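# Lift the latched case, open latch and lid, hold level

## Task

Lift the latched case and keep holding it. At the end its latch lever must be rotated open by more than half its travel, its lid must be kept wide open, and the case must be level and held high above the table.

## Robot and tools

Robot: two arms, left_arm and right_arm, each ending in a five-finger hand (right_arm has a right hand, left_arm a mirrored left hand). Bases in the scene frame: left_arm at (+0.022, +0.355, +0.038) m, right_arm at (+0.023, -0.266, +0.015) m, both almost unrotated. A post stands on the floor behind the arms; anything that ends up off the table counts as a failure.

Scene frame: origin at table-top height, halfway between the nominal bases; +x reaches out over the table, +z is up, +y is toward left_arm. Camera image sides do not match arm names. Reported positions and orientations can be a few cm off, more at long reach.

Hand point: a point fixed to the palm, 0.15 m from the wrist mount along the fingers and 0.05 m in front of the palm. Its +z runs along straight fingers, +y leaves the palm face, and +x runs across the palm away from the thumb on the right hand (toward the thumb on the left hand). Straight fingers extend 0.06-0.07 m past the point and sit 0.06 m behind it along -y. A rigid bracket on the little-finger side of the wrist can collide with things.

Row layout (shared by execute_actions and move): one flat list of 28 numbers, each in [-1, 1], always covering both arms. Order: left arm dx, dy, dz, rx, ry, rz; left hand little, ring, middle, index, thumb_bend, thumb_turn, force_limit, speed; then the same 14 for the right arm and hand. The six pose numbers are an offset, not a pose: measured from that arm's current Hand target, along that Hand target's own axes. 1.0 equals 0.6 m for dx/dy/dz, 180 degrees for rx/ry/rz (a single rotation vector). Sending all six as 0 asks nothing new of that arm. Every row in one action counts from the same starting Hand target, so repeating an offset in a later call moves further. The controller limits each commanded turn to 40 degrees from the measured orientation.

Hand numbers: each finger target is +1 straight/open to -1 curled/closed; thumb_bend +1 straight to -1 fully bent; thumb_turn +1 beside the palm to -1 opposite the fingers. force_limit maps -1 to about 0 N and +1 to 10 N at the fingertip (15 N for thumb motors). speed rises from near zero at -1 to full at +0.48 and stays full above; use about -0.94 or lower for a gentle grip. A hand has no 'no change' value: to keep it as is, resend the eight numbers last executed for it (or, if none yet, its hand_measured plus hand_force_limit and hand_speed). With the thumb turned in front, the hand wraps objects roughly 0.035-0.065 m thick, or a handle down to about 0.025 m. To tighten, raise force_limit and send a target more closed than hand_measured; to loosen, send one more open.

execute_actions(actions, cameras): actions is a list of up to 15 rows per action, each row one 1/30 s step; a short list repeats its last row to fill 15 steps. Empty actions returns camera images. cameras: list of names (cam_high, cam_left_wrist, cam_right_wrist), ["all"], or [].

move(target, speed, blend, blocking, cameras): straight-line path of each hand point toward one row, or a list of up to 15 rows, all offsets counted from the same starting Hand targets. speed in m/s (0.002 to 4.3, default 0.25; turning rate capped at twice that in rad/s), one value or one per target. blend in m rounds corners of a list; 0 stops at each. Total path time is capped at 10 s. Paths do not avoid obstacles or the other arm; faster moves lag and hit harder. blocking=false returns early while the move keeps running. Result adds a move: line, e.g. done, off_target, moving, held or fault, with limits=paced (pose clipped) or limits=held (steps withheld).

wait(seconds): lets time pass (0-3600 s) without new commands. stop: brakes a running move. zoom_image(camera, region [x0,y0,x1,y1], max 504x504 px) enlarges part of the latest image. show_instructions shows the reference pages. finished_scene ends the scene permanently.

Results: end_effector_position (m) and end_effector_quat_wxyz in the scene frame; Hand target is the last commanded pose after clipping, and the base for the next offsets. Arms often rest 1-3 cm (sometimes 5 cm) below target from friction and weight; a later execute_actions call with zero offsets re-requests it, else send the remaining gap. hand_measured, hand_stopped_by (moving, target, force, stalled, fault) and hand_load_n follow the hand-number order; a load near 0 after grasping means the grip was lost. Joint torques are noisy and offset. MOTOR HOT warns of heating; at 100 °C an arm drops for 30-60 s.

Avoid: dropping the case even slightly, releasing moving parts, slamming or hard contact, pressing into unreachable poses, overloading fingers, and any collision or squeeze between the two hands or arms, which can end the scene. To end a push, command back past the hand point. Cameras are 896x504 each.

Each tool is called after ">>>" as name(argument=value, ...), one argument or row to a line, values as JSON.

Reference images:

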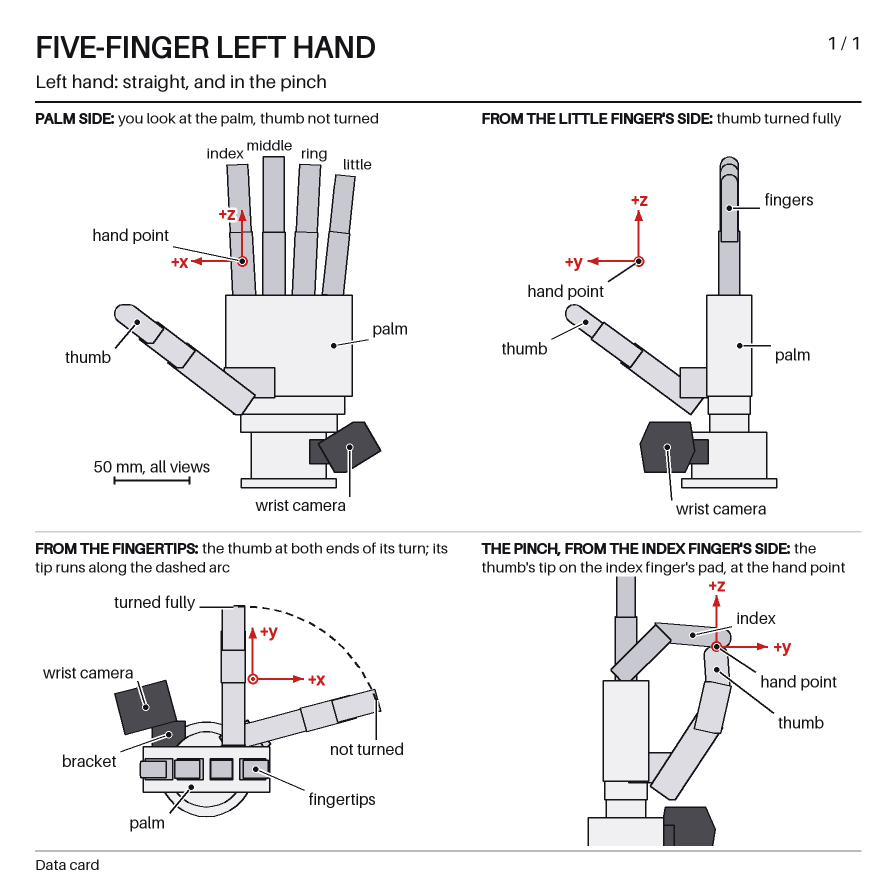

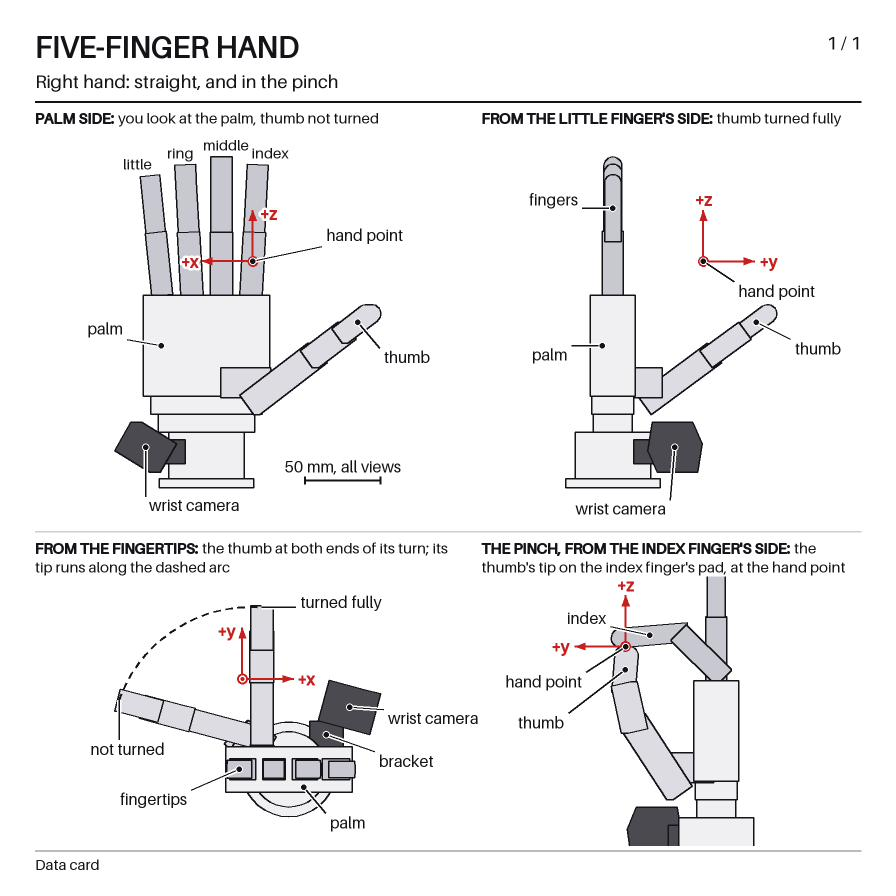

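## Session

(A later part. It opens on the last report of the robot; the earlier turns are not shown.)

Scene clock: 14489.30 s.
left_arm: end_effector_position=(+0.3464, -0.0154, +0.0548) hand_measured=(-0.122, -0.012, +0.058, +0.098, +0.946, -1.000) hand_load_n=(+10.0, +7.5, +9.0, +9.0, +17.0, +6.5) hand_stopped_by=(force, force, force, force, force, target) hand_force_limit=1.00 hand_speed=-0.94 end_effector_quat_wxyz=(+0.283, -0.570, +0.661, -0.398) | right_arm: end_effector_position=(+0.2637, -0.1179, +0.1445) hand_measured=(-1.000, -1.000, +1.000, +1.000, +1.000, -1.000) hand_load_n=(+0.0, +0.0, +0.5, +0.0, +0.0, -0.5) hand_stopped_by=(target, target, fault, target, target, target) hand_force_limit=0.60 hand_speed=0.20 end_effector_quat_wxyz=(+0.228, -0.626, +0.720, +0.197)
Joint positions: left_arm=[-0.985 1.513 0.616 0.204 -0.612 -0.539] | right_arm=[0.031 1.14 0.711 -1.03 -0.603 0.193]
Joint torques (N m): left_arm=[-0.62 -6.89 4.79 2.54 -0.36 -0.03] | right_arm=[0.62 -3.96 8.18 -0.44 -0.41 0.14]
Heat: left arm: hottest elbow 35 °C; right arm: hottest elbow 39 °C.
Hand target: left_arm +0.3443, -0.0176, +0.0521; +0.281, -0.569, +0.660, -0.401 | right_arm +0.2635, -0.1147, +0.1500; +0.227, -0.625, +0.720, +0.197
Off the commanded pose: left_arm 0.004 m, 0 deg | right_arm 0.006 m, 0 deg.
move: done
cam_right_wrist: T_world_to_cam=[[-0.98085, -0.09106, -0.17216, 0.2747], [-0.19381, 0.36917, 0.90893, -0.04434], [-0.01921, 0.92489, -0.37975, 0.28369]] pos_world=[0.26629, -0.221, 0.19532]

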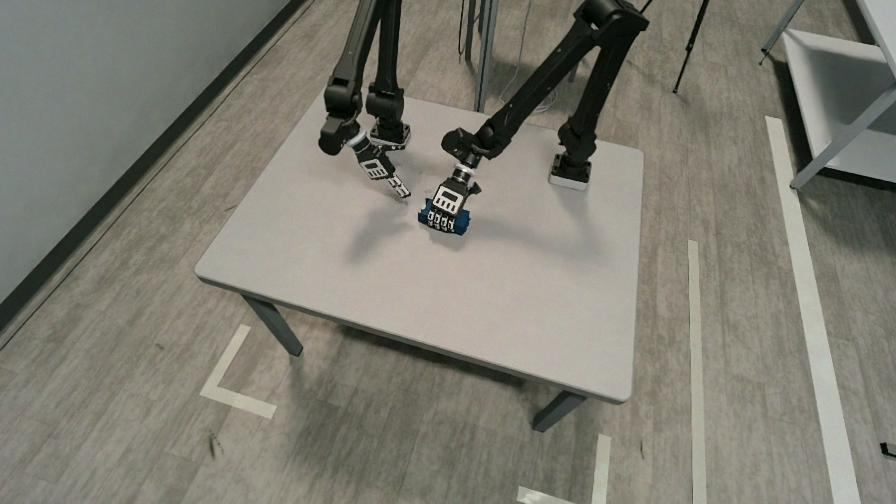

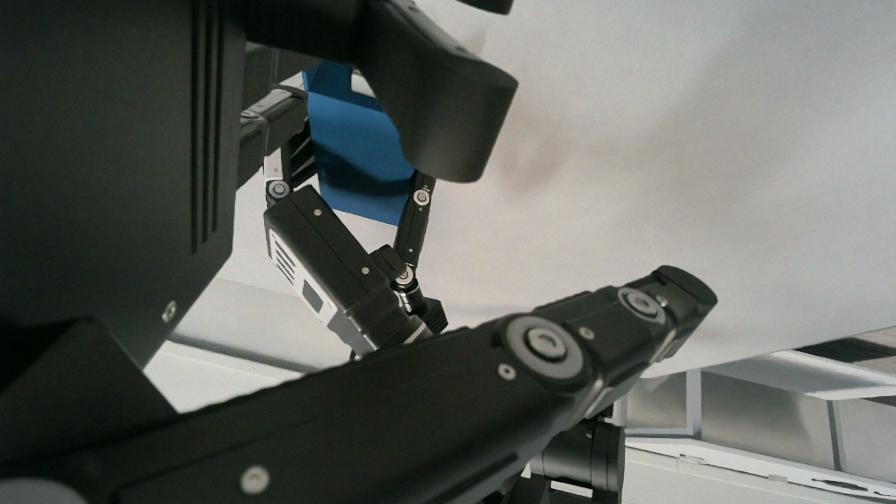

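>>> zoom_image(
  camera="cam_right_wrist",
  region=[240, 40, 440, 200],
)

Scaled by 2.520 from the camera's image (finer frame: 1280x720).

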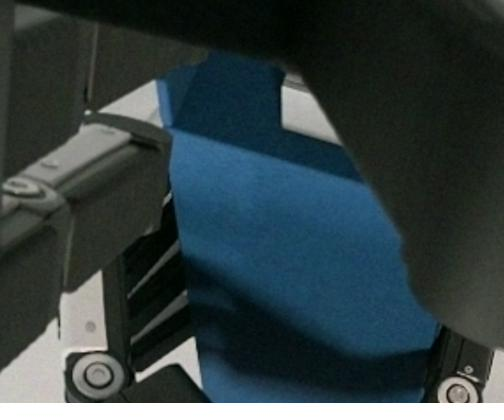

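>>> move(
  target=[0,0,0,0,0,0,-0.9,-0.9,-0.8,-0.8,0.3,-1,1.0,-0.94,-0.016,0.0115,0.0998,0,0,0,-1,-1,1,1,1,-1,0.6,0.2],
  speed=0.06,
  cameras=["cam_left_wrist","cam_right_wrist"],
)

Scene clock: 14515.87 s.
left_arm: end_effector_position=(+0.3464, -0.0154, +0.0548) hand_measured=(-0.122, -0.012, +0.058, +0.098, +0.946, -1.000) hand_load_n=(+10.0, +7.5, +9.0, +9.0, +17.0, +6.5) hand_stopped_by=(force, force, force, force, force, target) hand_force_limit=1.00 hand_speed=-0.94 end_effector_quat_wxyz=(+0.283, -0.570, +0.661, -0.398) | right_arm: end_effector_position=(+0.2606, -0.0756, +0.1081) hand_measured=(-1.000, -1.000, +1.000, +1.000, +1.000, -1.000) hand_load_n=(+0.0, +0.0, -0.5, +0.0, +0.0, +0.0) hand_stopped_by=(target, target, fault, target, target, target) hand_force_limit=0.60 hand_speed=0.20 end_effector_quat_wxyz=(+0.226, -0.626, +0.720, +0.198)
Joint positions: left_arm=[-0.985 1.513 0.616 0.204 -0.612 -0.539] | right_arm=[0.183 1.184 0.632 -0.811 -0.577 0.371]
Joint torques (N m): left_arm=[-0.44 -6.77 4.86 2.5 -0.37 -0.01] | right_arm=[0.56 -3.08 7.16 0.72 -0.38 0.14]
Heat: left arm: hottest elbow 35 °C; right arm: hottest elbow 39 °C.
Hand target: left_arm +0.3443, -0.0176, +0.0521; +0.281, -0.569, +0.660, -0.401 | right_arm +0.2626, -0.0720, +0.1064; +0.227, -0.625, +0.720, +0.197
Off the commanded pose: left_arm 0.004 m, 0 deg | right_arm 0.004 m, 0 deg.
move: done
cam_left_wrist: T_world_to_cam=[[0.4738, -0.22581, 0.85119, -0.22242], [-0.69885, -0.68454, 0.2074, 0.21705], [0.53584, -0.69312, -0.48214, -0.05712]] pos_world=[0.28767, 0.05877, 0.11676]
cam_right_wrist: T_world_to_cam=[[-0.9812, -0.0929, -0.16918, 0.26884], [-0.19178, 0.3703, 0.9089, -0.02783], [-0.02179, 0.92426, -0.38115, 0.23151]] pos_world=[0.26349, -0.1787, 0.15902]

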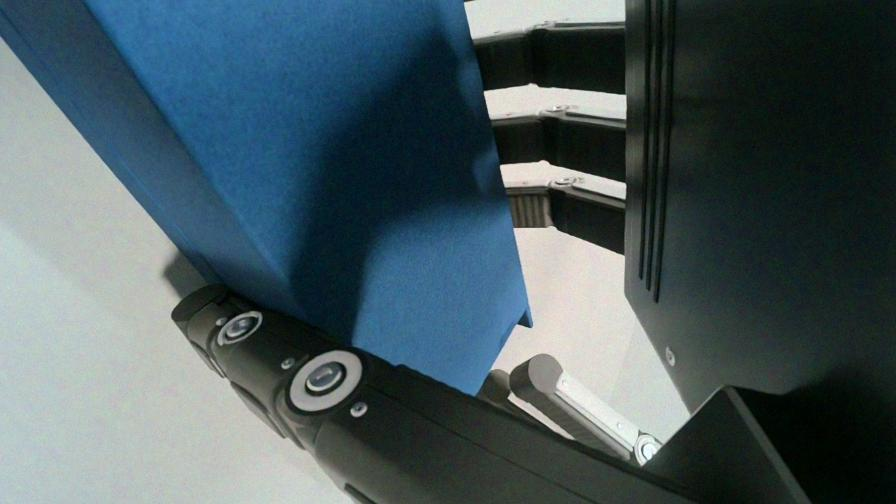

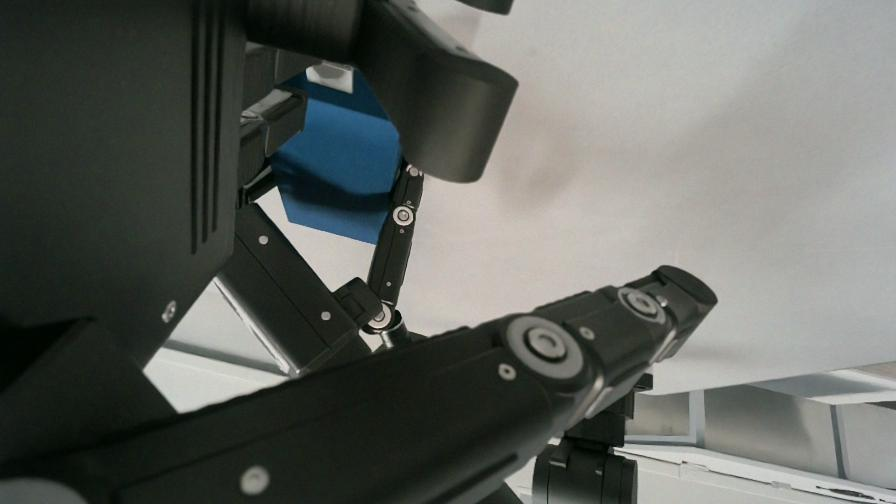

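>>> zoom_image(
  camera="cam_right_wrist",
  region=[250, 50, 410, 170],
)

>>> zoom_image(
  camera="cam_left_wrist",
  region=[440, 280, 660, 460],
)

Scaled by 3.150 from the camera's image (finer frame: 1280x720).

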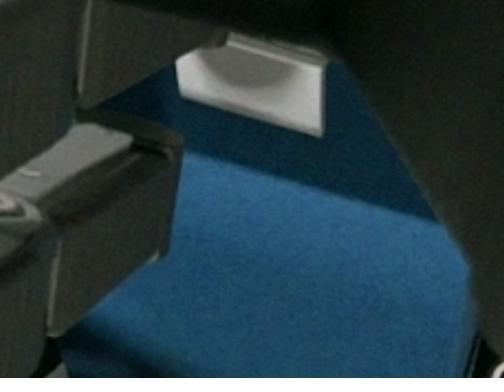

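Scaled by 2.291 from the camera's image (finer frame: 1280x720).

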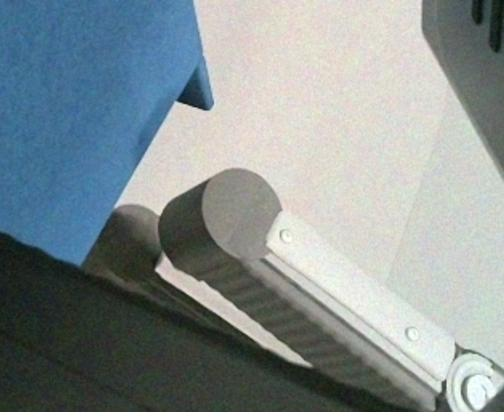

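>>> move(
  target=[0,0,0,0,0,0,-0.9,-0.9,-0.8,-0.8,0.3,-1,1.0,-0.94,0.0072,0,0.0315,0,0,0,-1,-1,1,1,1,-1,0.6,0.2],
  speed=0.03,
  cameras=["cam_right_wrist"],
)

Scene clock: 14599.70 s.
left_arm: end_effector_position=(+0.3470, -0.0136, +0.0543) hand_measured=(-0.122, -0.012, +0.058, +0.098, +0.946, -1.000) hand_load_n=(+8.5, +6.5, +9.5, +10.0, +16.5, +8.0) hand_stopped_by=(force, force, force, force, force, target) hand_force_limit=1.00 hand_speed=-0.94 end_effector_quat_wxyz=(+0.286, -0.570, +0.660, -0.397) | right_arm: end_effector_position=(+0.2648, -0.0703, +0.0974) hand_measured=(-1.000, -1.000, +1.000, +1.000, +1.000, -1.000) hand_load_n=(+0.0, +0.0, +0.0, -2.5, +0.0, -0.5) hand_stopped_by=(target, target, fault, target, target, target) hand_force_limit=0.60 hand_speed=0.20 end_effector_quat_wxyz=(+0.234, -0.626, +0.718, +0.194)
Joint positions: left_arm=[-0.985 1.514 0.614 0.204 -0.619 -0.539] | right_arm=[0.197 1.206 0.614 -0.741 -0.575 0.393]
Joint torques (N m): left_arm=[-0.56 -6.71 4.82 2.48 -0.05 -0.04] | right_arm=[1.32 -2.02 6.41 1.05 -0.25 0.16]
Heat: left arm: hottest elbow 35 °C; right arm: hottest elbow 38 °C.
Hand target: left_arm +0.3443, -0.0177, +0.0522; +0.281, -0.569, +0.660, -0.402 | right_arm +0.2636, -0.0648, +0.0886; +0.227, -0.625, +0.720, +0.197
Off the commanded pose: left_arm 0.005 m, 1 deg | right_arm 0.011 m, 1 deg.
move: off_target (right_arm)
cam_right_wrist: T_world_to_cam=[[-0.97855, -0.08812, -0.18623, 0.273], [-0.20569, 0.36655, 0.90738, -0.0157], [-0.01169, 0.92622, -0.37681, 0.21962]] pos_world=[0.26648, -0.17361, 0.14784]

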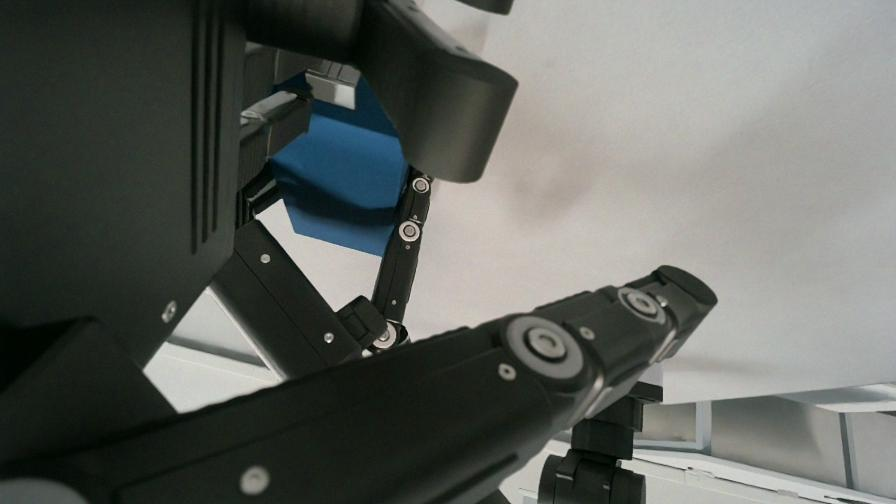

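>>> zoom_image(
  camera="cam_right_wrist",
  region=[250, 40, 410, 180],
)

Scaled by 3.150 from the camera's image (finer frame: 1280x720).

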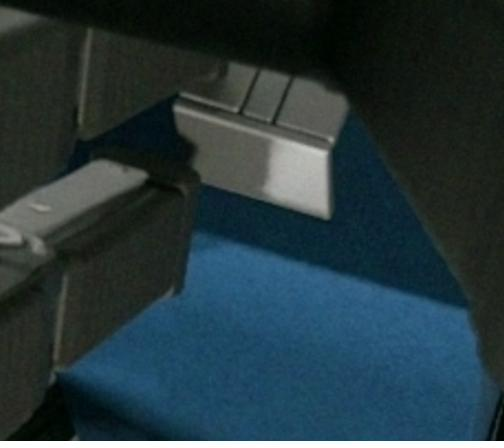

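>>> execute_actions(
  actions=[],
)

>>> zoom_image(
  camera="cam_left_wrist",
  region=[440, 250, 660, 450],
)

>>> zoom_image(
  camera="cam_high",
  region=[380, 160, 500, 250],
)

Scene clock: 14673.03 s.
left_arm: end_effector_position=(+0.3470, -0.0136, +0.0543) hand_measured=(-0.122, -0.012, +0.058, +0.098, +0.946, -1.000) hand_load_n=(+8.5, +7.0, +9.0, +10.0, +16.5, +8.0) hand_stopped_by=(force, force, force, force, force, target) hand_force_limit=1.00 hand_speed=-0.94 end_effector_quat_wxyz=(+0.286, -0.570, +0.660, -0.397) | right_arm: end_effector_position=(+0.2649, -0.0702, +0.0974) hand_measured=(-1.000, -1.000, +1.000, +1.000, +1.000, -1.000) hand_load_n=(+0.0, +0.0, -0.5, -2.5, +0.0, +0.0) hand_stopped_by=(target, target, fault, target, target, target) hand_force_limit=0.60 hand_speed=0.20 end_effector_quat_wxyz=(+0.234, -0.626, +0.719, +0.194)
Joint positions: left_arm=[-0.985 1.514 0.614 0.204 -0.619 -0.539] | right_arm=[0.197 1.206 0.614 -0.741 -0.575 0.394]
Joint velocities: within noise
Joint torques (N m): left_arm=[-0.44 -6.89 4.88 2.58 -0.04 -0.03] | right_arm=[1.14 -2.08 6.39 1.06 -0.25 0.19]
Heat: left arm: hottest shoulder 35 °C; right arm: hottest elbow 38 °C.
Hand target: left_arm +0.3443, -0.0177, +0.0522; +0.281, -0.569, +0.660, -0.402 | right_arm +0.2636, -0.0648, +0.0886; +0.227, -0.625, +0.720, +0.197
Off the commanded pose: left_arm 0.005 m, 1 deg | right_arm 0.011 m, 1 deg.
camera_calibration:
cam_left_wrist: T_world_to_cam=[[0.47258, -0.22674, 0.85162, -0.22148], [-0.69547, -0.68947, 0.20236, 0.21779], [0.54129, -0.68791, -0.48352, -0.0581]] pos_world=[0.28758, 0.05997, 0.11646]
cam_right_wrist: T_world_to_cam=[[-0.97861, -0.08782, -0.18602, 0.27307], [-0.20539, 0.36662, 0.90742, -0.0159], [-0.01149, 0.92622, -0.37682, 0.21951]] pos_world=[0.26648, -0.1735, 0.14794]

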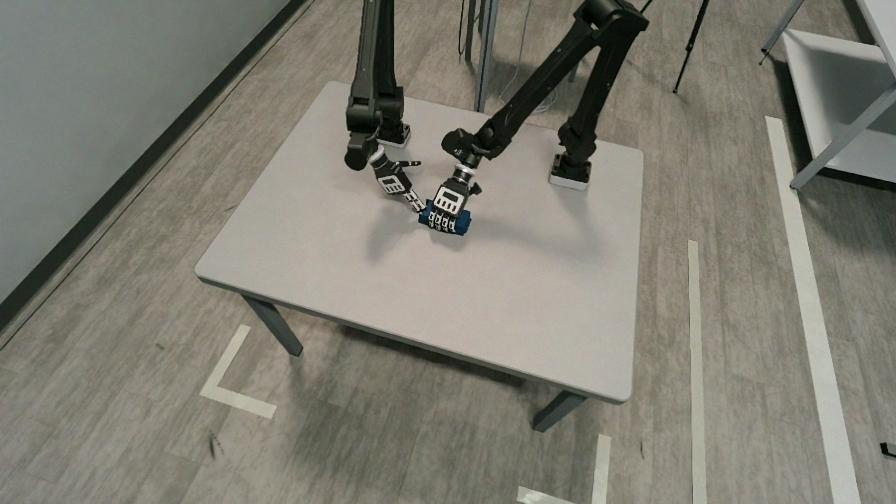

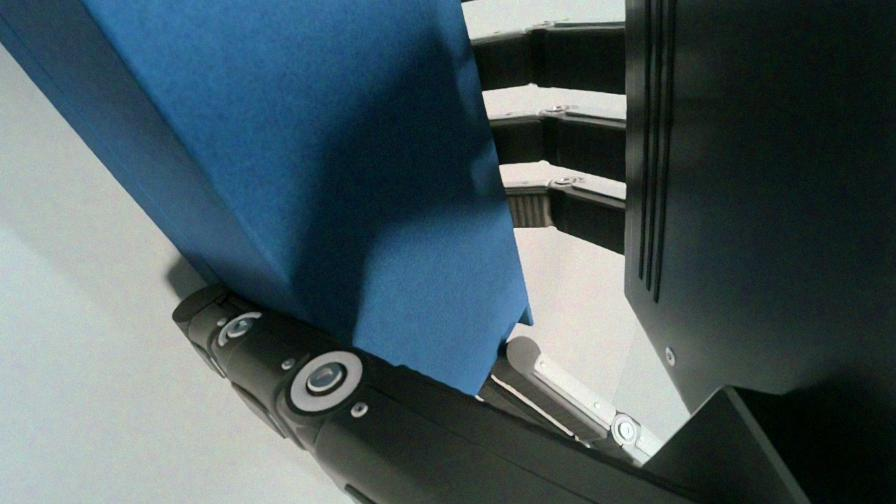

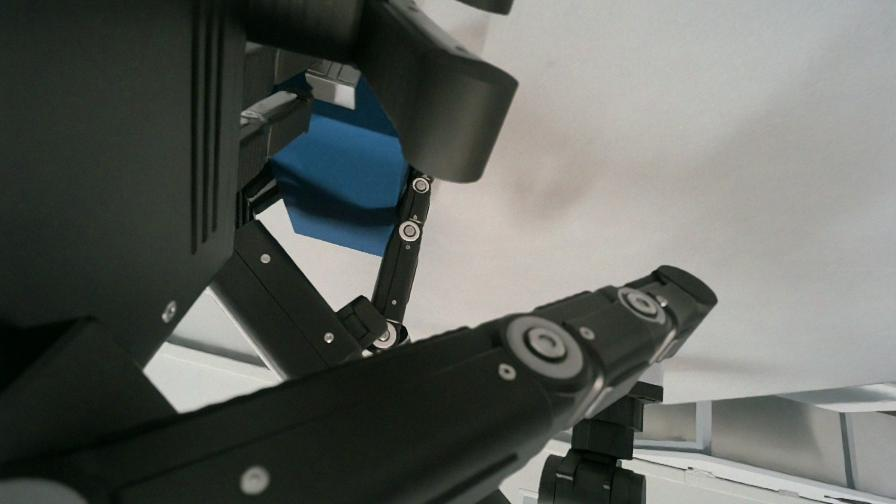

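Scaled by 2.291 from the camera's image (finer frame: 1280x720).

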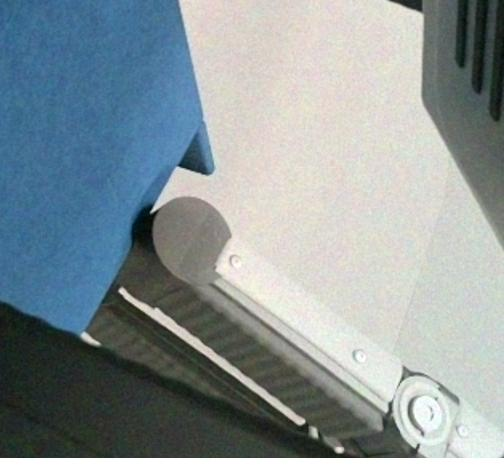

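Scaled by 4.200 from the camera's image (finer frame: 1280x720).

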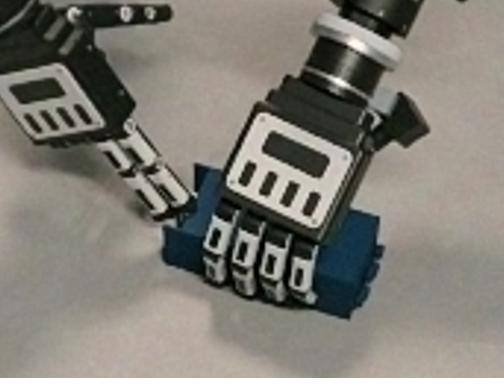

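>>> move(
  target=[0,0,0,0,0,0,-0.9,-0.9,-0.8,-0.8,0.3,-1,1.0,-0.94,0.0185,-0.0033,-0.028,0,-0.0389,0,-1,-1,1,1,1,-1,0.6,0.2],
  speed=0.04,
  cameras=["cam_left_wrist","cam_right_wrist"],
)

>>> zoom_image(
  camera="cam_right_wrist",
  region=[250, 40, 410, 180],
)

Scene clock: 14688.70 s.
left_arm: end_effector_position=(+0.3468, -0.0132, +0.0540) hand_measured=(-0.122, -0.012, +0.058, +0.098, +0.946, -1.000) hand_load_n=(+8.5, +6.5, +9.0, +8.5, +17.5, +6.5) hand_stopped_by=(force, force, force, force, force, target) hand_force_limit=1.00 hand_speed=-0.94 end_effector_quat_wxyz=(+0.286, -0.570, +0.660, -0.397) | right_arm: end_effector_position=(+0.2602, -0.0807, +0.0985) hand_measured=(-1.000, -1.000, +1.000, +1.000, +1.000, -1.000) hand_load_n=(+0.5, +0.0, +0.0, +0.0, +0.0, +0.0) hand_stopped_by=(target, target, fault, target, target, target) hand_force_limit=0.60 hand_speed=0.20 end_effector_quat_wxyz=(+0.266, -0.611, +0.706, +0.238)
Joint positions: left_arm=[-0.985 1.514 0.613 0.205 -0.62 -0.539] | right_arm=[0.109 1.229 0.58 -0.724 -0.708 0.314]
Joint torques (N m): left_arm=[-0.5 -6.95 4.98 2.54 -0.03 -0.01] | right_arm=[-1.2 -3.14 6.6 0.5 -0.66 -0.08]
Heat: left arm: hottest shoulder 35 °C; right arm: hottest elbow 38 °C.
Hand target: left_arm +0.3443, -0.0177, +0.0521; +0.281, -0.569, +0.660, -0.401 | right_arm +0.2629, -0.0836, +0.0958; +0.270, -0.612, +0.705, +0.235
Off the commanded pose: left_arm 0.005 m, 1 deg | right_arm 0.005 m, 1 deg.
move: done
cam_left_wrist: T_world_to_cam=[[0.47265, -0.22697, 0.85152, -0.22104], [-0.69526, -0.68978, 0.20206, 0.21798], [0.54149, -0.68753, -0.48383, -0.05791]] pos_world=[0.28739, 0.06037, 0.11615]
cam_right_wrist: T_world_to_cam=[[-0.97996, -0.06838, -0.18709, 0.26978], [-0.19854, 0.2592, 0.9452, -0.02816], [-0.01614, 0.9634, -0.26758, 0.22309]] pos_world=[0.26239, -0.18918, 0.13678]

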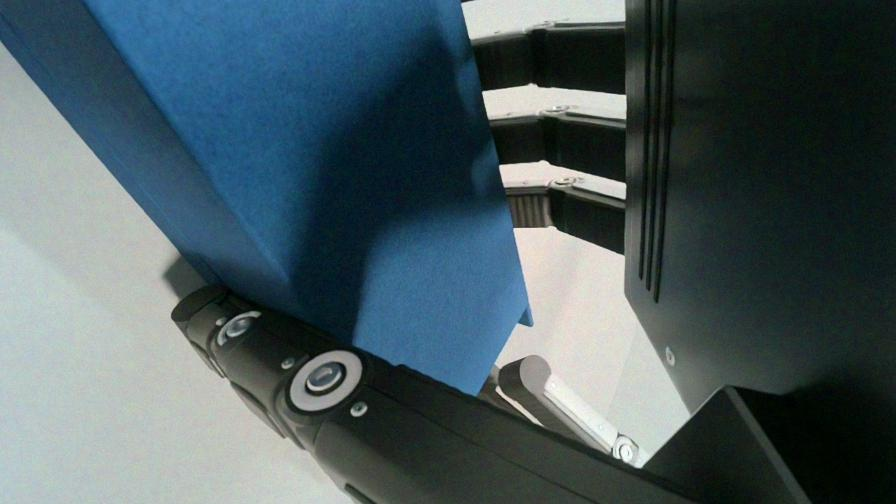

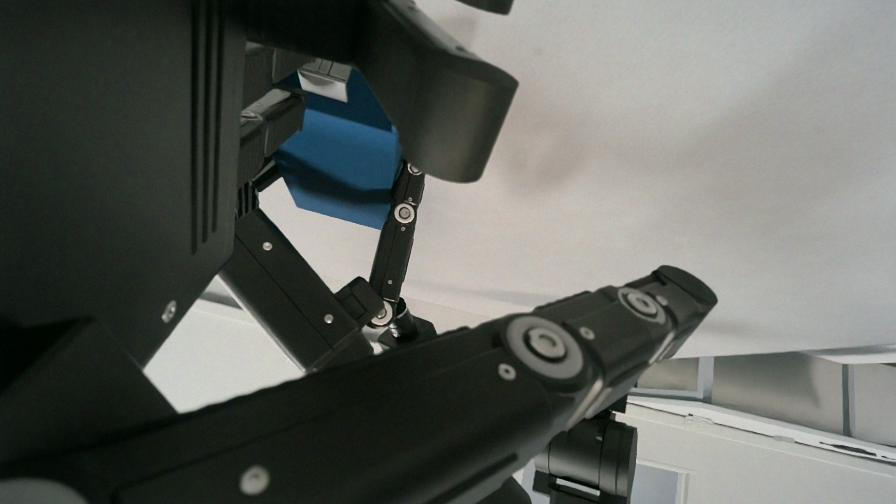

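Scaled by 3.150 from the camera's image (finer frame: 1280x720).

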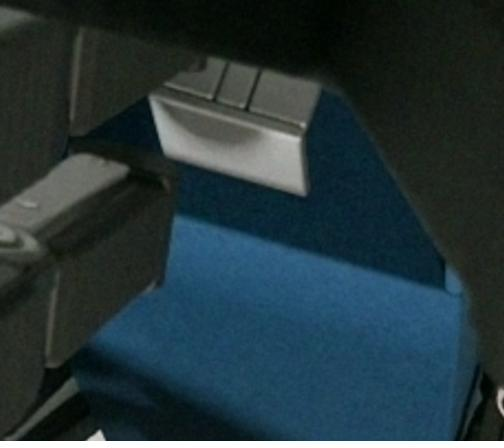

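>>> move(
  target=[0,0,0,0,0,0,-0.9,-0.9,-0.8,-0.8,0.3,-1,1.0,-0.94,0.0055,0.0125,0.009,0,0,0,-1,-1,1,1,1,-1,0.6,0.2],
  speed=0.04,
  cameras=["cam_left_wrist","cam_right_wrist"],
)

>>> zoom_image(
  camera="cam_right_wrist",
  region=[250, 40, 410, 180],
)

Scene clock: 14724.13 s.
left_arm: end_effector_position=(+0.3468, -0.0132, +0.0540) hand_measured=(-0.122, -0.012, +0.058, +0.098, +0.946, -1.000) hand_load_n=(+8.5, +6.5, +8.5, +8.5, +17.0, +6.5) hand_stopped_by=(force, force, force, force, force, target) hand_force_limit=1.00 hand_speed=-0.94 end_effector_quat_wxyz=(+0.286, -0.570, +0.660, -0.397) | right_arm: end_effector_position=(+0.2549, -0.0809, +0.0923) hand_measured=(-1.000, -1.000, +1.000, +1.000, +1.000, -1.000) hand_load_n=(+0.0, +0.0, +0.0, +0.0, -0.5, -0.5) hand_stopped_by=(target, target, fault, target, target, target) hand_force_limit=0.60 hand_speed=0.20 end_effector_quat_wxyz=(+0.267, -0.611, +0.706, +0.239)
Joint positions: left_arm=[-0.985 1.514 0.613 0.205 -0.62 -0.539] | right_arm=[0.109 1.229 0.558 -0.701 -0.711 0.313]
Joint torques (N m): left_arm=[-0.5 -6.89 4.98 2.4 -0.03 -0.01] | right_arm=[-0.32 -3.43 6.05 0.64 -0.47 0.02]
Heat: left arm: hottest elbow 36 °C; right arm: hottest elbow 38 °C.
Hand target: left_arm +0.3443, -0.0177, +0.0521; +0.281, -0.569, +0.660, -0.401 | right_arm +0.2556, -0.0814, +0.0896; +0.270, -0.612, +0.705, +0.235
Off the commanded pose: left_arm 0.005 m, 1 deg | right_arm 0.003 m, 1 deg.
move: done
cam_left_wrist: T_world_to_cam=[[0.47265, -0.22697, 0.85152, -0.22104], [-0.69526, -0.68978, 0.20206, 0.21798], [0.54149, -0.68753, -0.48383, -0.05791]] pos_world=[0.28739, 0.06037, 0.11615]
cam_right_wrist: T_world_to_cam=[[-0.97978, -0.069, -0.18779, 0.26347], [-0.19933, 0.25621, 0.94585, -0.02333], [-0.01715, 0.96415, -0.26478, 0.22147]] pos_world=[0.25729, -0.18938, 0.13018]

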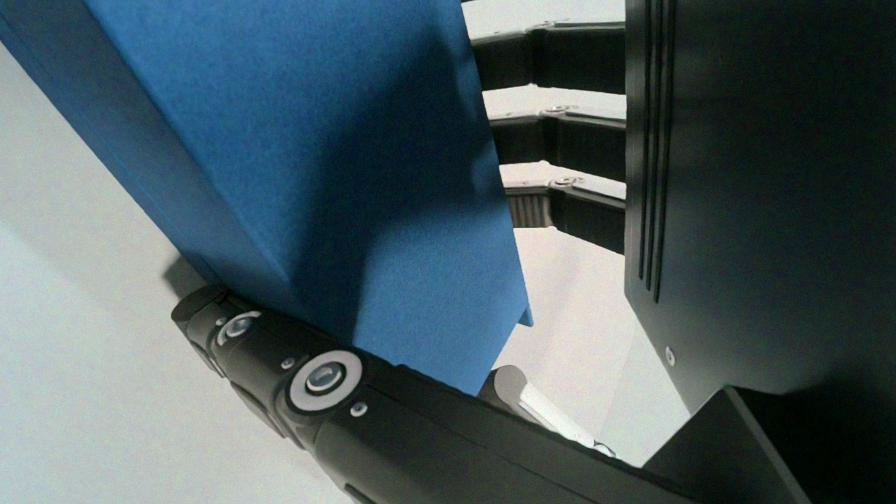

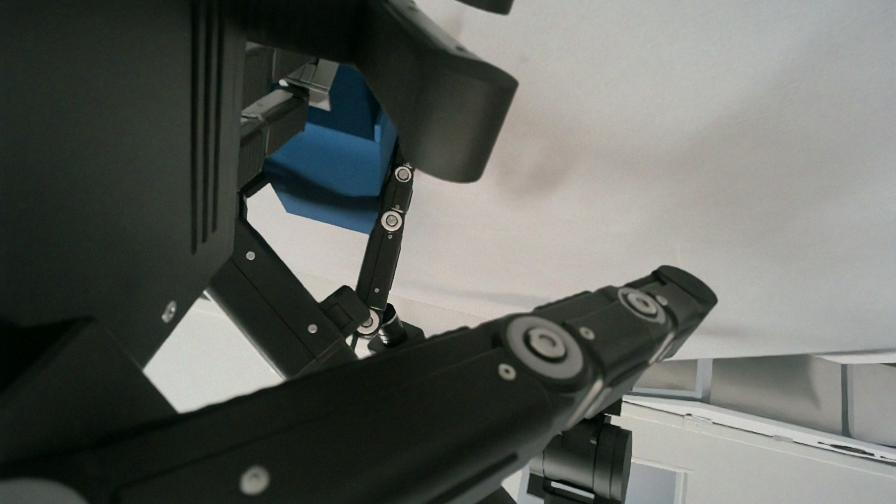

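Scaled by 3.150 from the camera's image (finer frame: 1280x720).

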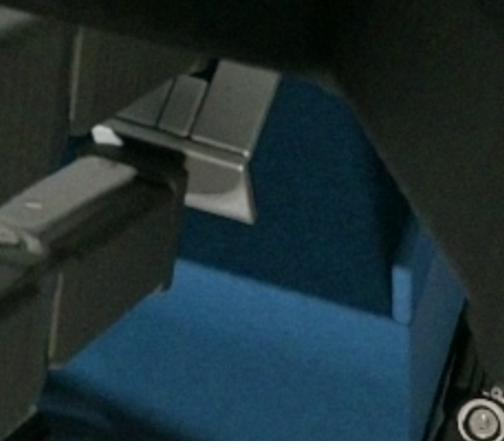

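>>> move(
  target=[0,0,0,0,0,0,-0.9,-0.9,-0.8,-0.8,0.3,-1,1.0,-0.94,0.0067,0.005,0.004,0,0,0,-1,-1,1,1,1,-1,0.6,0.2],
  speed=0.04,
  cameras=["cam_right_wrist"],
)

>>> zoom_image(
  camera="cam_right_wrist",
  region=[250, 40, 410, 180],
)

Scene clock: 14732.23 s.
left_arm: end_effector_position=(+0.3468, -0.0132, +0.0540) hand_measured=(-0.122, -0.012, +0.058, +0.098, +0.946, -1.000) hand_load_n=(+8.5, +6.5, +9.0, +8.5, +17.5, +7.0) hand_stopped_by=(force, force, force, force, force, target) hand_force_limit=1.00 hand_speed=-0.94 end_effector_quat_wxyz=(+0.286, -0.570, +0.660, -0.397) | right_arm: end_effector_position=(+0.2542, -0.0803, +0.0908) hand_measured=(-1.000, -1.000, +1.000, +1.000, +1.000, -1.000) hand_load_n=(+0.0, +0.0, +0.0, +0.0, +0.0, +0.0) hand_stopped_by=(target, target, fault, target, target, target) hand_force_limit=0.60 hand_speed=0.20 end_effector_quat_wxyz=(+0.272, -0.612, +0.704, +0.239)
Joint positions: left_arm=[-0.985 1.514 0.613 0.205 -0.62 -0.539] | right_arm=[0.109 1.229 0.55 -0.686 -0.716 0.313]
Joint torques (N m): left_arm=[-0.56 -6.89 5 2.55 0 -0.03] | right_arm=[-0.79 -3.43 5.56 0.58 -0.26 0]
Heat: left arm: hottest elbow 36 °C; right arm: hottest elbow 38 °C.
Hand target: left_arm +0.3443, -0.0177, +0.0521; +0.281, -0.569, +0.660, -0.401 | right_arm +0.2524, -0.0823, +0.0851; +0.270, -0.612, +0.705, +0.235
Off the commanded pose: left_arm 0.005 m, 1 deg | right_arm 0.006 m, 0 deg.
move: done
cam_right_wrist: T_world_to_cam=[[-0.97842, -0.06891, -0.1948, 0.26275], [-0.20597, 0.25001, 0.94608, -0.02101], [-0.0165, 0.96579, -0.25881, 0.21997]] pos_world=[0.25638, -0.18908, 0.12799]

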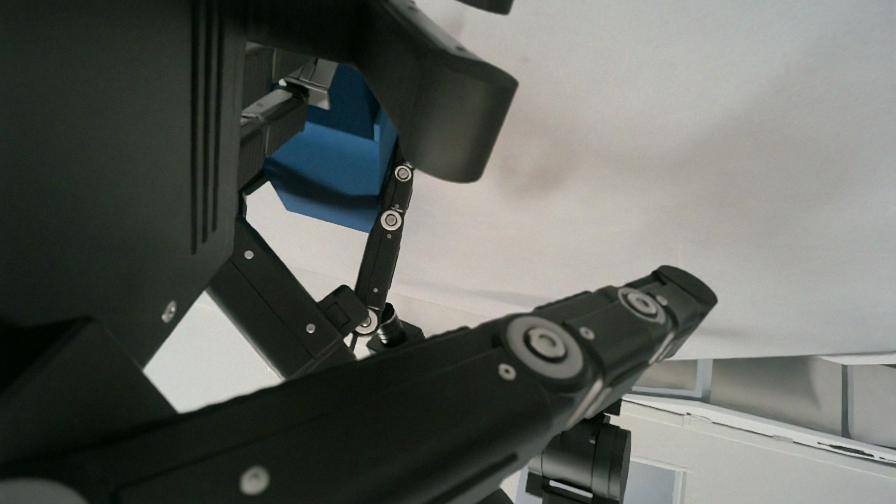

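Scaled by 3.150 from the camera's image (finer frame: 1280x720).

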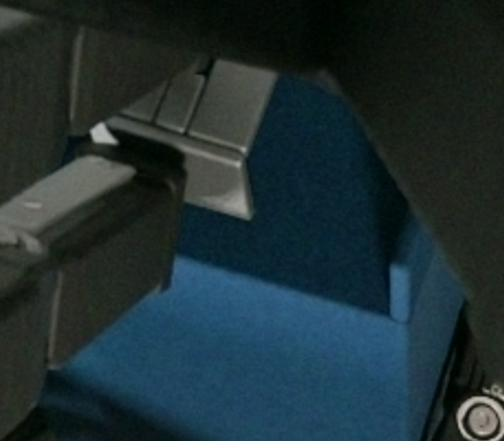

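>>> move(
  target=[0,0,0,0,0,0,-0.9,-0.9,-0.8,-0.8,0.3,-1,1.0,-0.94,0.012,0.003,0.013,0,0,0,-1,-1,1,1,1,-1,0.6,0.2],
  speed=0.04,
  cameras=["cam_left_wrist","cam_right_wrist"],
)

>>> zoom_image(
  camera="cam_right_wrist",
  region=[250, 40, 410, 180],
)

Scene clock: 14736.97 s.
left_arm: end_effector_position=(+0.3468, -0.0132, +0.0540) hand_measured=(-0.122, -0.012, +0.058, +0.098, +0.946, -1.000) hand_load_n=(+8.5, +6.5, +9.0, +9.0, +17.0, +7.0) hand_stopped_by=(force, force, force, force, force, target) hand_force_limit=1.00 hand_speed=-0.94 end_effector_quat_wxyz=(+0.286, -0.570, +0.660, -0.397) | right_arm: end_effector_position=(+0.2553, -0.0797, +0.0878) hand_measured=(-1.000, -1.000, +1.000, +1.000, +1.000, -1.000) hand_load_n=(+0.0, +0.0, +0.0, -1.5, +0.0, -0.5) hand_stopped_by=(target, target, fault, target, target, target) hand_force_limit=0.60 hand_speed=0.20 end_effector_quat_wxyz=(+0.282, -0.613, +0.700, +0.235)
Joint positions: left_arm=[-0.985 1.514 0.613 0.205 -0.62 -0.539] | right_arm=[0.107 1.229 0.536 -0.65 -0.724 0.313]
Joint torques (N m): left_arm=[-0.32 -6.83 4.97 2.5 -0.01 -0.01] | right_arm=[-0.38 -1.96 5.08 0.72 0.06 0]
Heat: left arm: hottest elbow 36 °C; right arm: hottest elbow 38 °C.
Hand target: left_arm +0.3443, -0.0177, +0.0521; +0.281, -0.569, +0.660, -0.401 | right_arm +0.2507, -0.0822, +0.0745; +0.270, -0.612, +0.705, +0.235
Off the commanded pose: left_arm 0.005 m, 1 deg | right_arm 0.014 m, 2 deg.
move: off_target (right_arm)
cam_left_wrist: T_world_to_cam=[[0.47265, -0.22697, 0.85152, -0.22104], [-0.69526, -0.68978, 0.20206, 0.21798], [0.54149, -0.68753, -0.48383, -0.05791]] pos_world=[0.28739, 0.06037, 0.11615]
cam_right_wrist: T_world_to_cam=[[-0.97395, -0.06701, -0.21662, 0.26421], [-0.22648, 0.24133, 0.94364, -0.01341], [-0.01095, 0.96813, -0.25022, 0.21674]] pos_world=[0.25667, -0.18889, 0.12412]

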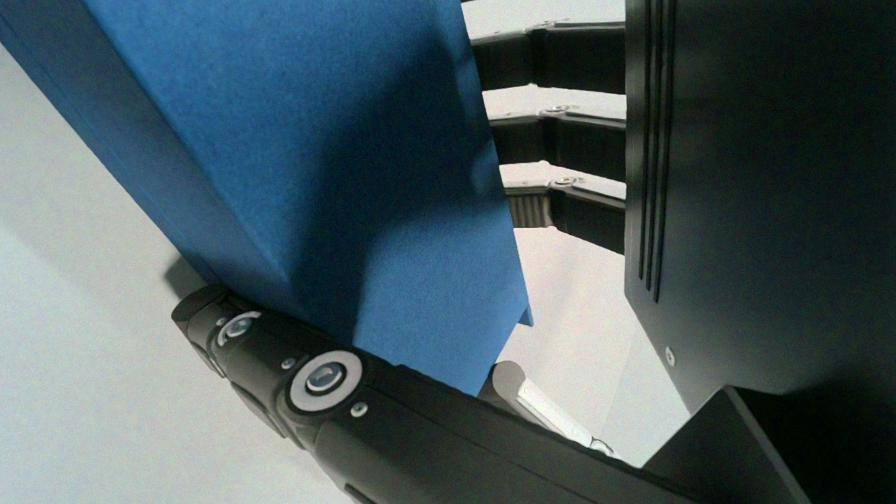

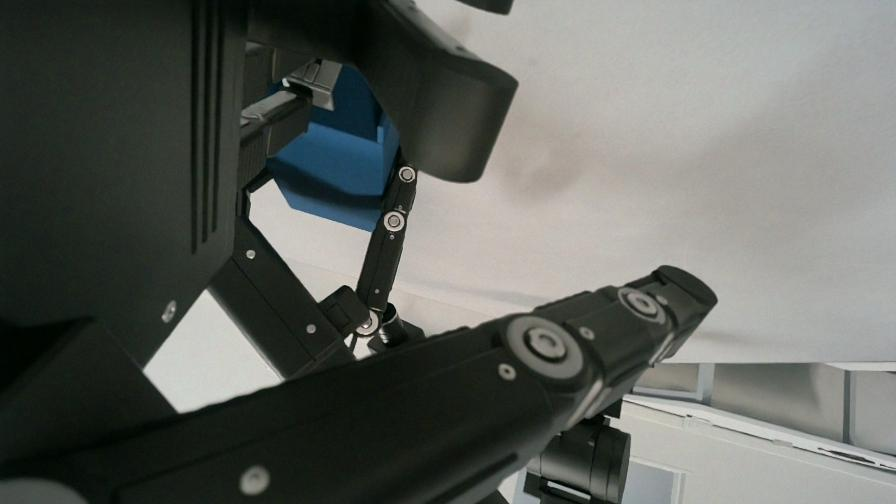

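Scaled by 3.150 from the camera's image (finer frame: 1280x720).

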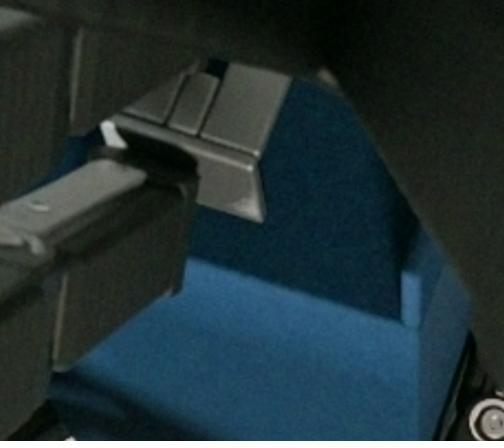

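>>> move(
  target=[0,0,0,0,0,0,-0.9,-0.9,-0.8,-0.8,0.3,-1,1.0,-0.94,0.028,0,0.031,0,0,0,-1,-1,1,1,1,-1,0.6,0.2],
  speed=0.04,
  cameras=["cam_right_wrist"],
)

>>> zoom_image(
  camera="cam_right_wrist",
  region=[250, 40, 410, 180],
)

Scene clock: 14746.73 s.
left_arm: end_effector_position=(+0.3498, -0.0096, +0.0541) hand_measured=(-0.122, -0.012, +0.058, +0.098, +0.946, -1.000) hand_load_n=(+8.5, +6.5, +9.5, +9.0, +17.0, +7.5) hand_stopped_by=(force, force, force, force, force, target) hand_force_limit=1.00 hand_speed=-0.94 end_effector_quat_wxyz=(+0.291, -0.573, +0.656, -0.395) | right_arm: end_effector_position=(+0.2596, -0.0775, +0.0817) hand_measured=(-1.000, -1.000, +1.000, +1.000, +1.000, -1.000) hand_load_n=(+0.0, +0.0, +0.0, -6.0, +0.0, +0.0) hand_stopped_by=(target, target, fault, target, target, target) hand_force_limit=0.60 hand_speed=0.20 end_effector_quat_wxyz=(+0.304, -0.613, +0.690, +0.237)
Joint positions: left_arm=[-0.98 1.514 0.612 0.205 -0.63 -0.539] | right_arm=[0.1 1.252 0.516 -0.571 -0.756 0.312]
Joint torques (N m): left_arm=[-0.97 -6.77 5.09 2.45 0.42 -0.02] | right_arm=[-0.15 0.44 4 1.09 1.4 -0.05]
Heat: left arm: hottest elbow 36 °C; right arm: hottest elbow 38 °C.
Hand target: left_arm +0.3443, -0.0179, +0.0523; +0.281, -0.569, +0.660, -0.402 | right_arm +0.2506, -0.0823, +0.0495; +0.270, -0.612, +0.705, +0.235
Off the commanded pose: left_arm 0.010 m, 2 deg | right_arm 0.034 m, 4 deg.
move: off_target (right_arm)
cam_right_wrist: T_world_to_cam=[[-0.96576, -0.06102, -0.25215, 0.26849], [-0.25938, 0.20872, 0.94295, -0.0011], [-0.00491, 0.97607, -0.2174, 0.20944]] pos_world=[0.26004, -0.18781, 0.11426]

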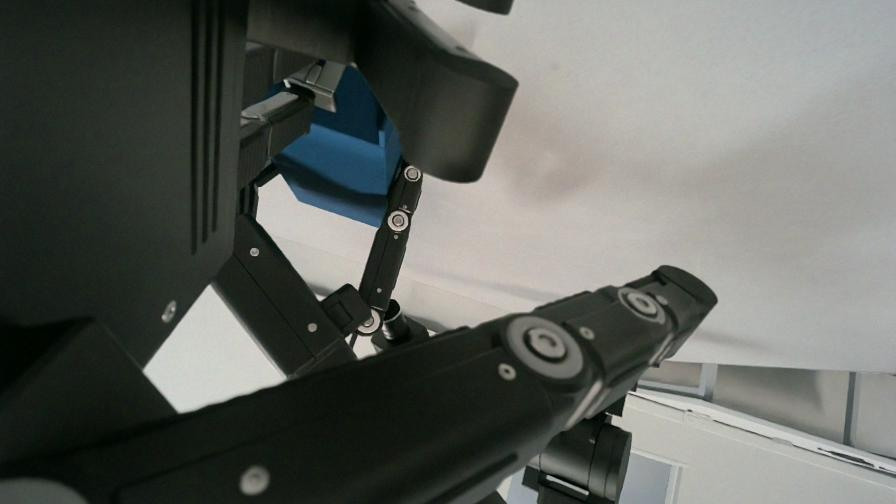

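Scaled by 3.150 from the camera's image (finer frame: 1280x720).

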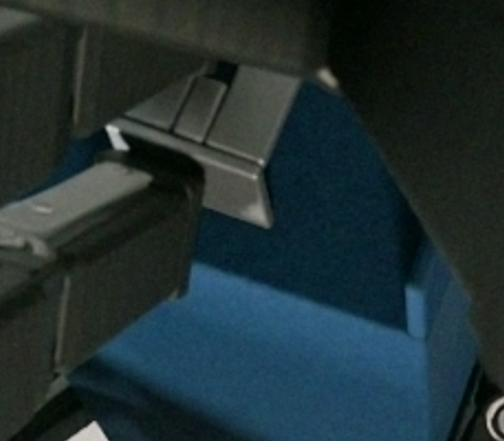

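>>> move(
  target=[
    [0,0,0,0,0,0,-0.9,-0.9,-0.8,-0.8,0.3,-1,1.0,-0.94,0.0245,-0.0047,-0.0221,0,0,0,-1,-1,1,1,1,-1,0.6,0.2],
  ],
  speed=0.04,
  cameras=["cam_right_wrist"],
)

>>> zoom_image(
  camera="cam_right_wrist",
  region=[250, 40, 410, 180],
)

Scene clock: 14751.50 s.
left_arm: end_effector_position=(+0.3498, -0.0096, +0.0541) hand_measured=(-0.122, -0.012, +0.058, +0.098, +0.946, -1.000) hand_load_n=(+8.5, +6.5, +9.0, +9.0, +16.5, +7.0) hand_stopped_by=(force, force, force, force, force, target) hand_force_limit=1.00 hand_speed=-0.94 end_effector_quat_wxyz=(+0.291, -0.573, +0.656, -0.395) | right_arm: end_effector_position=(+0.2592, -0.0896, +0.0785) hand_measured=(-1.000, -1.000, +1.000, +1.000, +1.000, -1.000) hand_load_n=(+0.5, +0.0, +0.0, -2.5, +0.0, -0.5) hand_stopped_by=(target, target, fault, target, target, target) hand_force_limit=0.60 hand_speed=0.20 end_effector_quat_wxyz=(-0.313, +0.619, -0.680, -0.239)
Joint positions: left_arm=[-0.98 1.514 0.612 0.205 -0.63 -0.539] | right_arm=[0.051 1.271 0.516 -0.591 -0.786 0.226]
Joint torques (N m): left_arm=[-0.79 -6.77 5.12 2.39 0.42 -0.03] | right_arm=[-1.9 -0.26 4.7 -0.46 2.12 -0.1]
Heat: left arm: hottest elbow 36 °C; right arm: hottest elbow 38 °C.
Hand target: left_arm +0.3443, -0.0179, +0.0523; +0.281, -0.569, +0.660, -0.402 | right_arm +0.2506, -0.1023, +0.0495; +0.270, -0.612, +0.705, +0.235
Off the commanded pose: left_arm 0.010 m, 2 deg | right_arm 0.033 m, 6 deg.
move: off_target (right_arm)
cam_right_wrist: T_world_to_cam=[[-0.95955, -0.07415, -0.2716, 0.26534], [-0.28094, 0.18916, 0.9409, 0.00821], [-0.01839, 0.97914, -0.20234, 0.22309]] pos_world=[0.26102, -0.20031, 0.10949]

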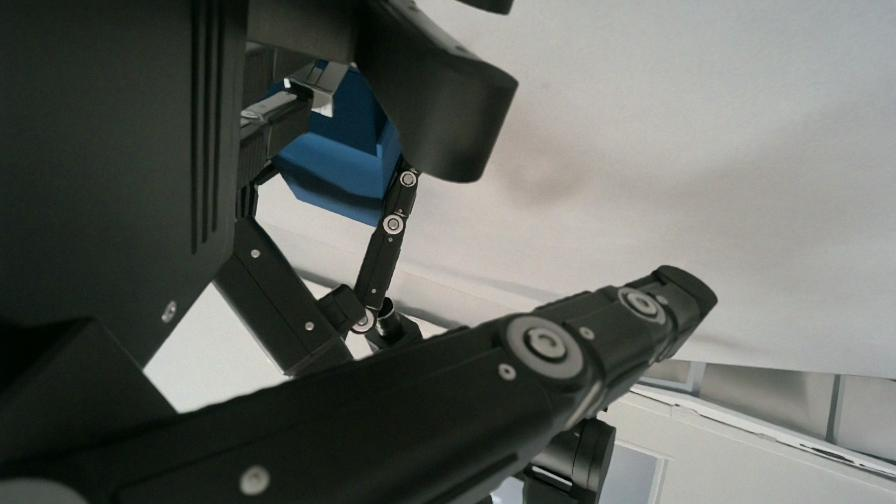

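Scaled by 3.150 from the camera's image (finer frame: 1280x720).

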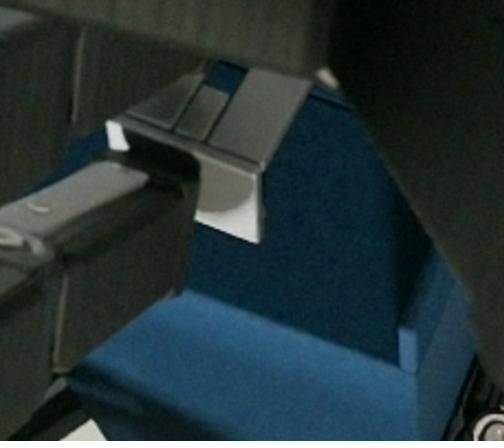

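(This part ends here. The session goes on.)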